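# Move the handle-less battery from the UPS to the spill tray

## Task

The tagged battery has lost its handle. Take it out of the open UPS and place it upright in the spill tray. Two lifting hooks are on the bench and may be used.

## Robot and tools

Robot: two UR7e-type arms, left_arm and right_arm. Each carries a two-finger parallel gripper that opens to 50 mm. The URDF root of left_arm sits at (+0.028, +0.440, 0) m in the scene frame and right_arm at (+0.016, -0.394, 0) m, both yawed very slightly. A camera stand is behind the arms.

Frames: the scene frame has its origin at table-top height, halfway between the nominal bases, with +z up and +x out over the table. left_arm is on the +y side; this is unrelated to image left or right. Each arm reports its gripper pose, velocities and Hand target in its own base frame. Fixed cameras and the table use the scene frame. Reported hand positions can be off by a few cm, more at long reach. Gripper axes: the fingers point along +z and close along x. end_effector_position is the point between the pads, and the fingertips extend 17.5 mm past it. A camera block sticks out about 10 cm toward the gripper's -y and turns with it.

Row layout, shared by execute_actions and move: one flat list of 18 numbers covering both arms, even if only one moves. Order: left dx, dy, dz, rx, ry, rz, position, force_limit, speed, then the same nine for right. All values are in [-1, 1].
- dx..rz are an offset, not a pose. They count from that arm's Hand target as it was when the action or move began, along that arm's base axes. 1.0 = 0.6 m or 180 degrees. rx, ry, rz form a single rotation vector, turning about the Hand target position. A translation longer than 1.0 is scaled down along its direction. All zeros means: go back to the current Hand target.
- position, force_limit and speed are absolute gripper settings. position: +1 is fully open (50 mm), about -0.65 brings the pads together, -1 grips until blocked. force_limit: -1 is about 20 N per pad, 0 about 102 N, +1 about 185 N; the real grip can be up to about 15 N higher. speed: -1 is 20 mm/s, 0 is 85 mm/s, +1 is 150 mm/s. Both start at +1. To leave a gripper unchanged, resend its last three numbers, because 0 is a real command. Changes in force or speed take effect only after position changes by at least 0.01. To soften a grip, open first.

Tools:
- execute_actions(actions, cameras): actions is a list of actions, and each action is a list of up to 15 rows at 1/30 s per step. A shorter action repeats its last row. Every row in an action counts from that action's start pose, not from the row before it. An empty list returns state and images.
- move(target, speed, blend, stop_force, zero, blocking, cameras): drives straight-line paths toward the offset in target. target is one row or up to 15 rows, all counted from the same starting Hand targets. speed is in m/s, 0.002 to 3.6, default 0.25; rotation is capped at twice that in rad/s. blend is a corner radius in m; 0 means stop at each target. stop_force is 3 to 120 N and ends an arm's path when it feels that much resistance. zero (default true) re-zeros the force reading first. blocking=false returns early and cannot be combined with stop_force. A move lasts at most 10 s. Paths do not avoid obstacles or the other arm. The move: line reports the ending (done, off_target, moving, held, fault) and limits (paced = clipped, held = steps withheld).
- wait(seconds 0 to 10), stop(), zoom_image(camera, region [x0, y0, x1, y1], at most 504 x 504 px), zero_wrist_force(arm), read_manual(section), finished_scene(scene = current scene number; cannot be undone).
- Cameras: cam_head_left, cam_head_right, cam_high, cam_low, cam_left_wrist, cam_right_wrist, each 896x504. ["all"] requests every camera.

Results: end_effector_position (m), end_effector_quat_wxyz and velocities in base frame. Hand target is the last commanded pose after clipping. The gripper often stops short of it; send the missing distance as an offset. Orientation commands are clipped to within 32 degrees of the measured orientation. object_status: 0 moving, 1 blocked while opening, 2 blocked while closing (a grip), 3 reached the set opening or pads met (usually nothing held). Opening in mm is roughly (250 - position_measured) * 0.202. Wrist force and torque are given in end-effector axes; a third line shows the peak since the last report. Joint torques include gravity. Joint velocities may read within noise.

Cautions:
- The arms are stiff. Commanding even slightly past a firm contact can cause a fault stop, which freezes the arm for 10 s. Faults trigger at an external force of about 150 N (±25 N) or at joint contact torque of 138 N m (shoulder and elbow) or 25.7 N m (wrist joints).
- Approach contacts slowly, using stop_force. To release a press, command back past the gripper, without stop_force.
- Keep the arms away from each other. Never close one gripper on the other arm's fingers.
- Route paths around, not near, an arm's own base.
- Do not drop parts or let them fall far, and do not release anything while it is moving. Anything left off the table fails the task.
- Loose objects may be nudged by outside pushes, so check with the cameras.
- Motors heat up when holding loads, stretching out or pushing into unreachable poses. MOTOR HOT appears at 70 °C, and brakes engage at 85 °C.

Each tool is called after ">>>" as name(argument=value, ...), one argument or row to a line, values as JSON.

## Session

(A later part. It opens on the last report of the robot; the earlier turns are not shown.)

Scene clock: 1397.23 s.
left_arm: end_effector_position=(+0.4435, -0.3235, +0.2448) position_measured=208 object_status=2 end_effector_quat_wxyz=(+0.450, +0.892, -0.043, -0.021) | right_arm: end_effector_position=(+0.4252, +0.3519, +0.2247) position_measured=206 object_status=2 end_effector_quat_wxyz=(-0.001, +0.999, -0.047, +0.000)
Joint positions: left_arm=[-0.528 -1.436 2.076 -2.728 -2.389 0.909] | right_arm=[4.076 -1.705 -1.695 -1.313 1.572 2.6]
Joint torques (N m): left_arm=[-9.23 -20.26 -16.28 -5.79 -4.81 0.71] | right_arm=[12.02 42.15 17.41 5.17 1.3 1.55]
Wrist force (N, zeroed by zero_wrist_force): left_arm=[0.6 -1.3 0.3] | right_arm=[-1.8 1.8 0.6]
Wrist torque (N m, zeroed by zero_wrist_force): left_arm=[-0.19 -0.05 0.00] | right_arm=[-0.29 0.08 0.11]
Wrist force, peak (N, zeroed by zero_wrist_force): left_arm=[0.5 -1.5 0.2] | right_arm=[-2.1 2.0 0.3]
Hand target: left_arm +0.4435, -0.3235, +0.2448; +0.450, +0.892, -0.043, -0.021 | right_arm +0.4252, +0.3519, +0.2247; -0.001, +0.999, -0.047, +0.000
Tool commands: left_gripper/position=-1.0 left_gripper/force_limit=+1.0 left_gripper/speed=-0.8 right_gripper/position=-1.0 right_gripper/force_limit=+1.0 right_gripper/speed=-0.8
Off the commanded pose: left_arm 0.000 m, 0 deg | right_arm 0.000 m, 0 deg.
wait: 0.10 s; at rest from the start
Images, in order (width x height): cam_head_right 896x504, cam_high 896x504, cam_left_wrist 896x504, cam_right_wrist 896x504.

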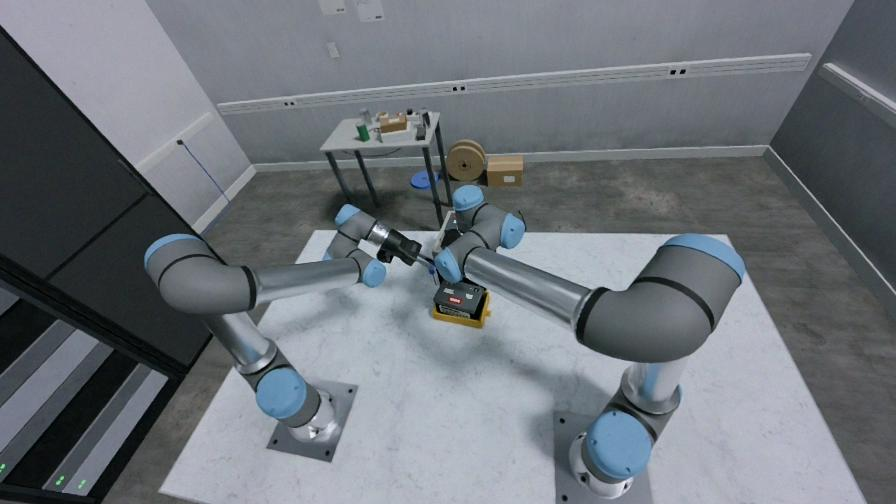

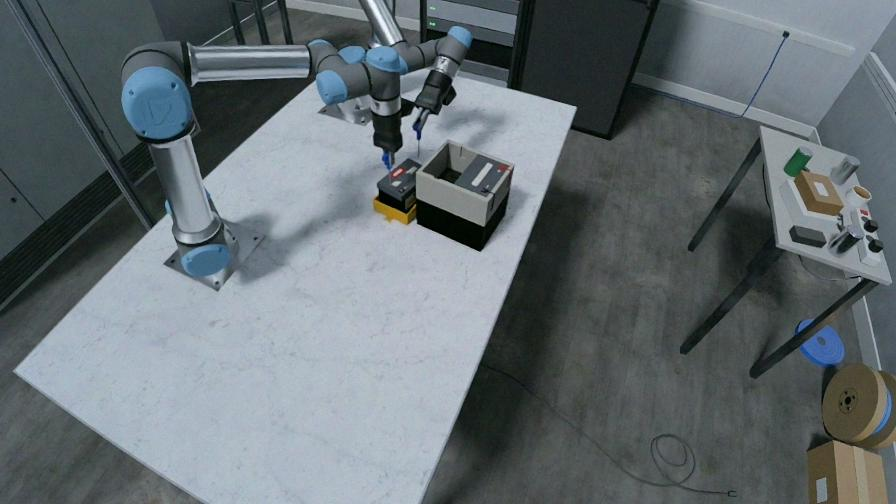

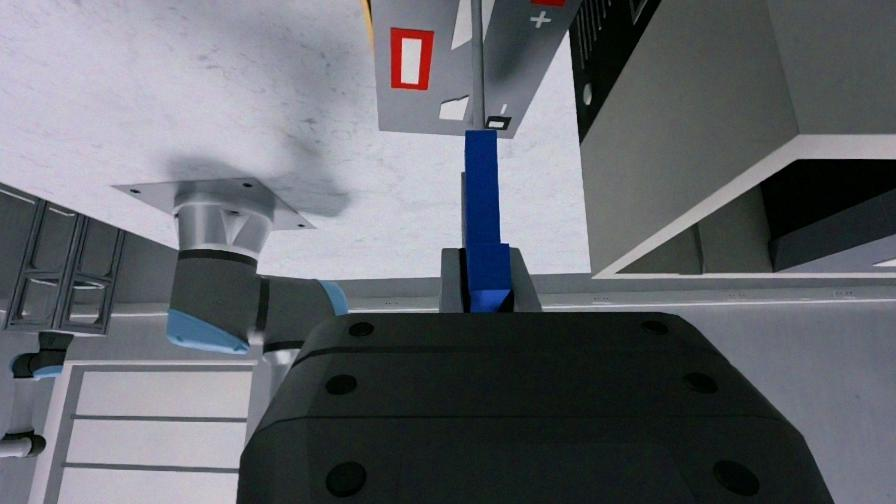

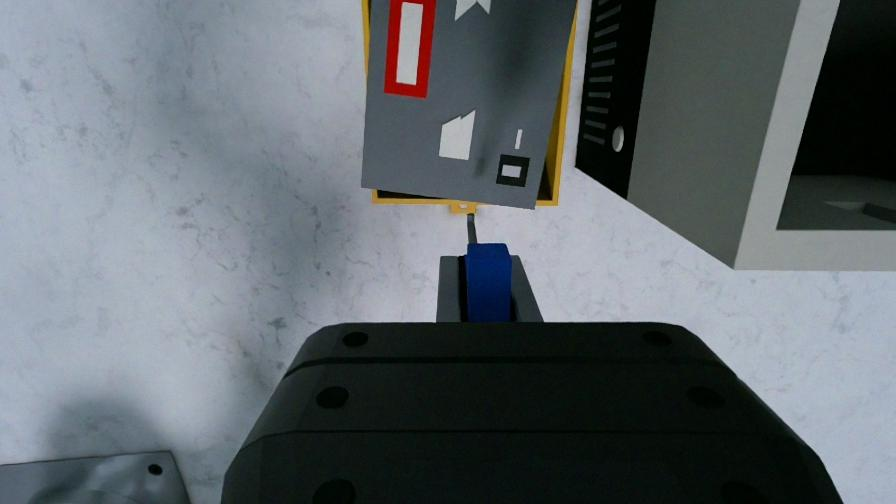

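>>> move(
  target=[0,0.033,0,0,0,0,-1,1,-0.8,0,-0.033,0,0,0,0,-1,1,-0.8],
  speed=0.05,
  stop_force=6,
)

>>> move(
  target=[0,0.15,0.05,0,0,0,-1,1,-0.8,-0.15,-0.25,0.05,0,0,0,-1,1,-0.8],
  speed=0.2,
  cameras=["cam_head_left","cam_head_right","cam_high","cam_left_wrist","cam_right_wrist","cam_low"],
)

>>> zoom_image(
  camera="cam_head_right",
  region=[400, 220, 520, 340],
)

>>> zoom_image(
  camera="cam_high",
  region=[350, 140, 450, 240],
)

>>> zoom_image(
  camera="cam_head_left",
  region=[400, 220, 520, 340],
)

Scene clock: 1409.47 s.
left_arm: end_effector_position=(+0.4435, -0.3036, +0.2448) position_measured=208 object_status=2 end_effector_quat_wxyz=(+0.450, +0.892, -0.043, -0.021) | right_arm: end_effector_position=(+0.4252, +0.3321, +0.2247) position_measured=206 object_status=2 end_effector_quat_wxyz=(-0.001, +0.999, -0.047, +0.000)
Joint positions: left_arm=[-0.49 -1.455 2.088 -2.685 -2.407 0.959] | right_arm=[4.054 -1.675 -1.728 -1.309 1.572 2.577]
Joint torques (N m): left_arm=[-9.23 -17.68 -31.77 -5.86 1.43 0.74] | right_arm=[10.94 21.98 29.53 1.65 0.15 2.38]
Wrist force (N, zeroed by zero_wrist_force): left_arm=[0.5 -1.2 0.1] | right_arm=[-1.9 2.0 0.5]
Wrist torque (N m, zeroed by zero_wrist_force): left_arm=[-0.15 -0.06 0.05] | right_arm=[-0.26 0.08 0.08]
Wrist force, peak (N, zeroed by zero_wrist_force): left_arm=[0.4 -1.7 -0.5] | right_arm=[-1.8 2.7 0.4]
Hand target: left_arm +0.4435, -0.3037, +0.2448; +0.450, +0.892, -0.043, -0.021 | right_arm +0.4252, +0.3321, +0.2247; -0.001, +0.999, -0.047, +0.000
Off the commanded pose: left_arm 0.000 m, 0 deg | right_arm 0.000 m, 0 deg.
move: done

Scene clock: 1410.87 s.
left_arm: end_effector_position=(+0.4435, -0.2137, +0.2749) position_measured=208 object_status=2 end_effector_quat_wxyz=(+0.450, +0.892, -0.043, -0.021) | right_arm: end_effector_position=(+0.3353, +0.1821, +0.2547) position_measured=206 object_status=2 end_effector_quat_wxyz=(-0.001, +0.999, -0.047, +0.000)
Joint positions: left_arm=[-0.305 -1.565 2.059 -2.341 -2.476 1.226] | right_arm=[3.995 -1.258 -2.019 -1.435 1.572 2.519]
Joint torques (N m): left_arm=[1.76 -14.83 -17.99 -2.73 1.19 0.88] | right_arm=[9.05 21.06 19.3 4.03 -0.87 2.48]
Wrist force (N, zeroed by zero_wrist_force): left_arm=[0.7 -1.1 0.1] | right_arm=[-1.6 1.8 0.3]
Wrist torque (N m, zeroed by zero_wrist_force): left_arm=[-0.12 -0.08 0.09] | right_arm=[-0.28 0.04 0.04]
Wrist force, peak (N, zeroed by zero_wrist_force): left_arm=[0.9 -0.7 1.9] | right_arm=[-2.8 4.9 0.0]
Hand target: left_arm +0.4435, -0.2137, +0.2748; +0.450, +0.892, -0.043, -0.021 | right_arm +0.3352, +0.1821, +0.2547; -0.001, +0.999, -0.047, +0.000
Off the commanded pose: left_arm 0.000 m, 0 deg | right_arm 0.000 m, 0 deg.
move: done

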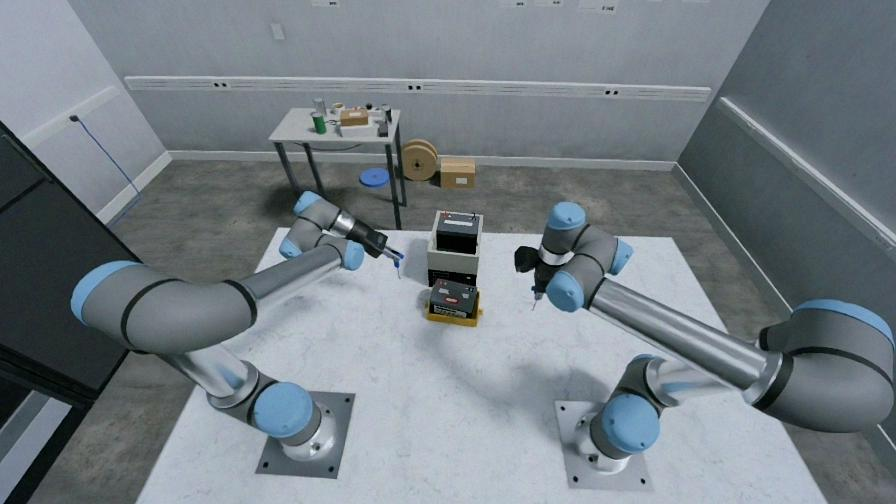

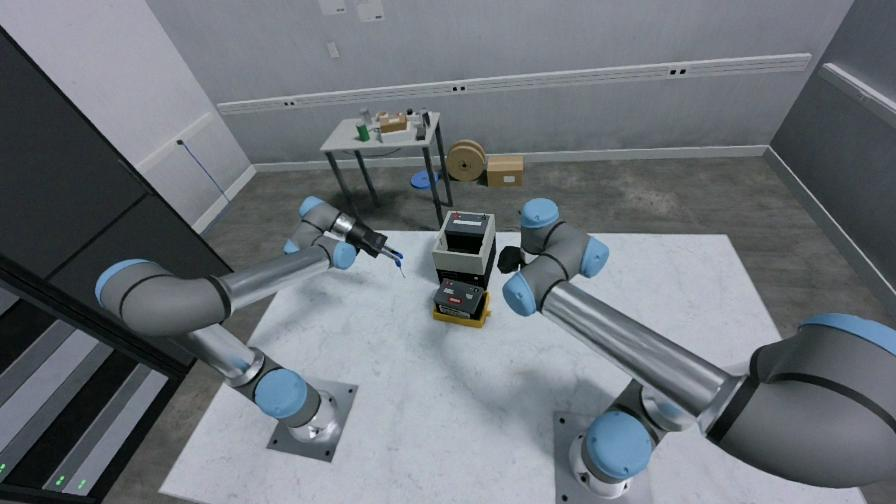

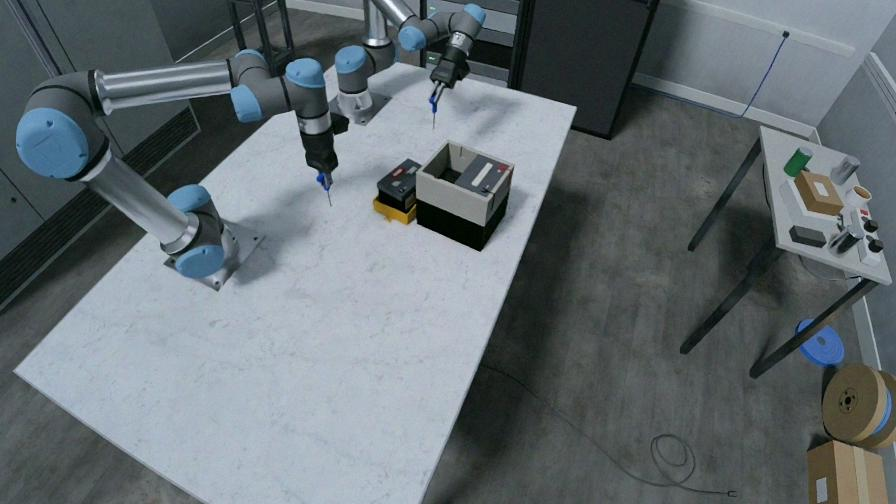

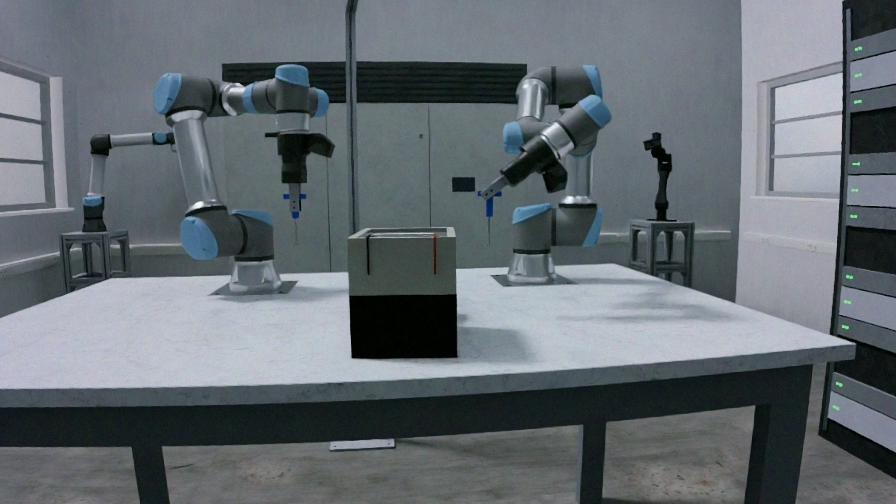

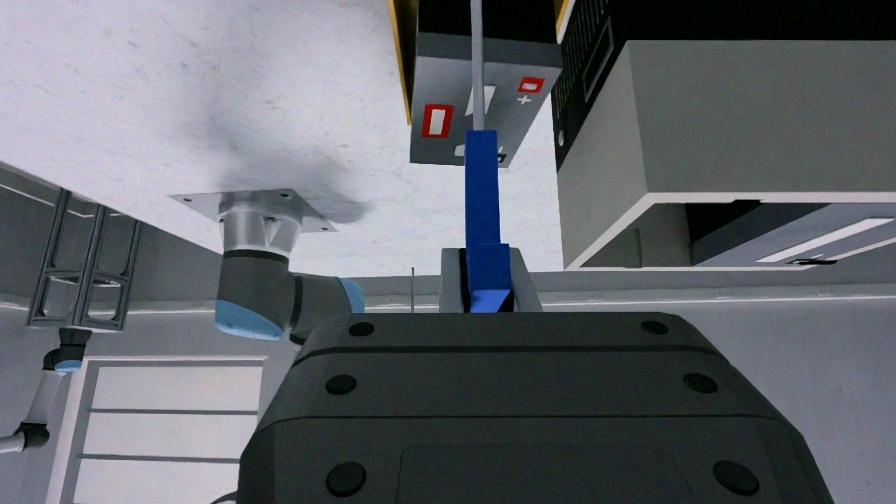

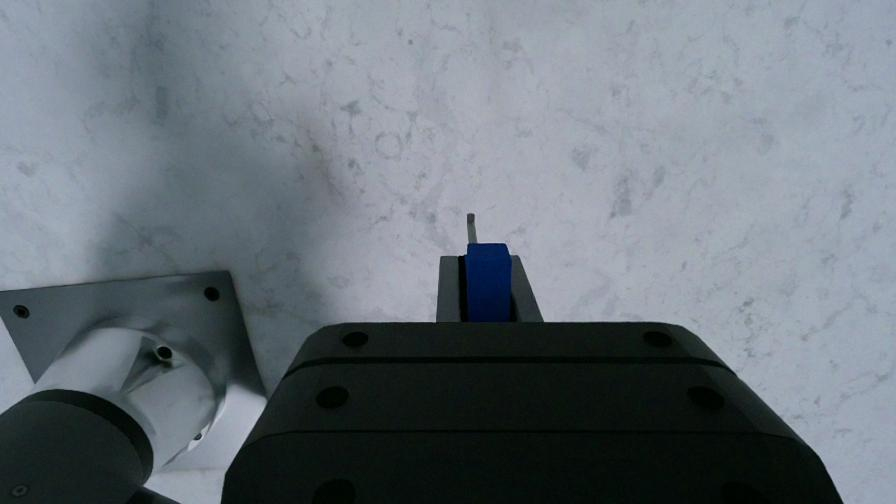

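Scaled by 4.200 from the camera's 896x504 image, which has a finer 1280x720 frame.

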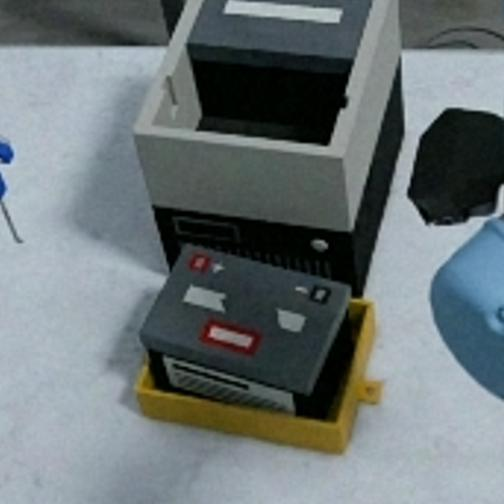

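Scaled by 5.040 from the camera's 896x504 image, which has a finer 1280x720 frame.

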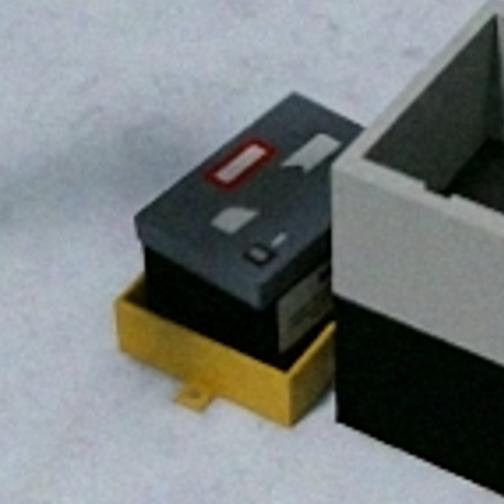

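Scaled by 4.200 from the camera's 896x504 image, which has a finer 1280x720 frame.

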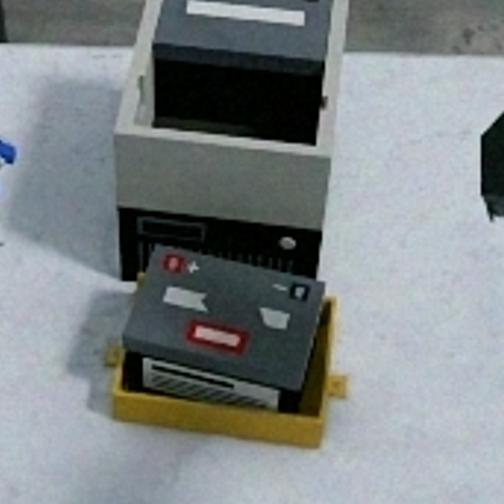

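>>> finished_scene(
  scene=2,
)

The scene is finished: the task was done.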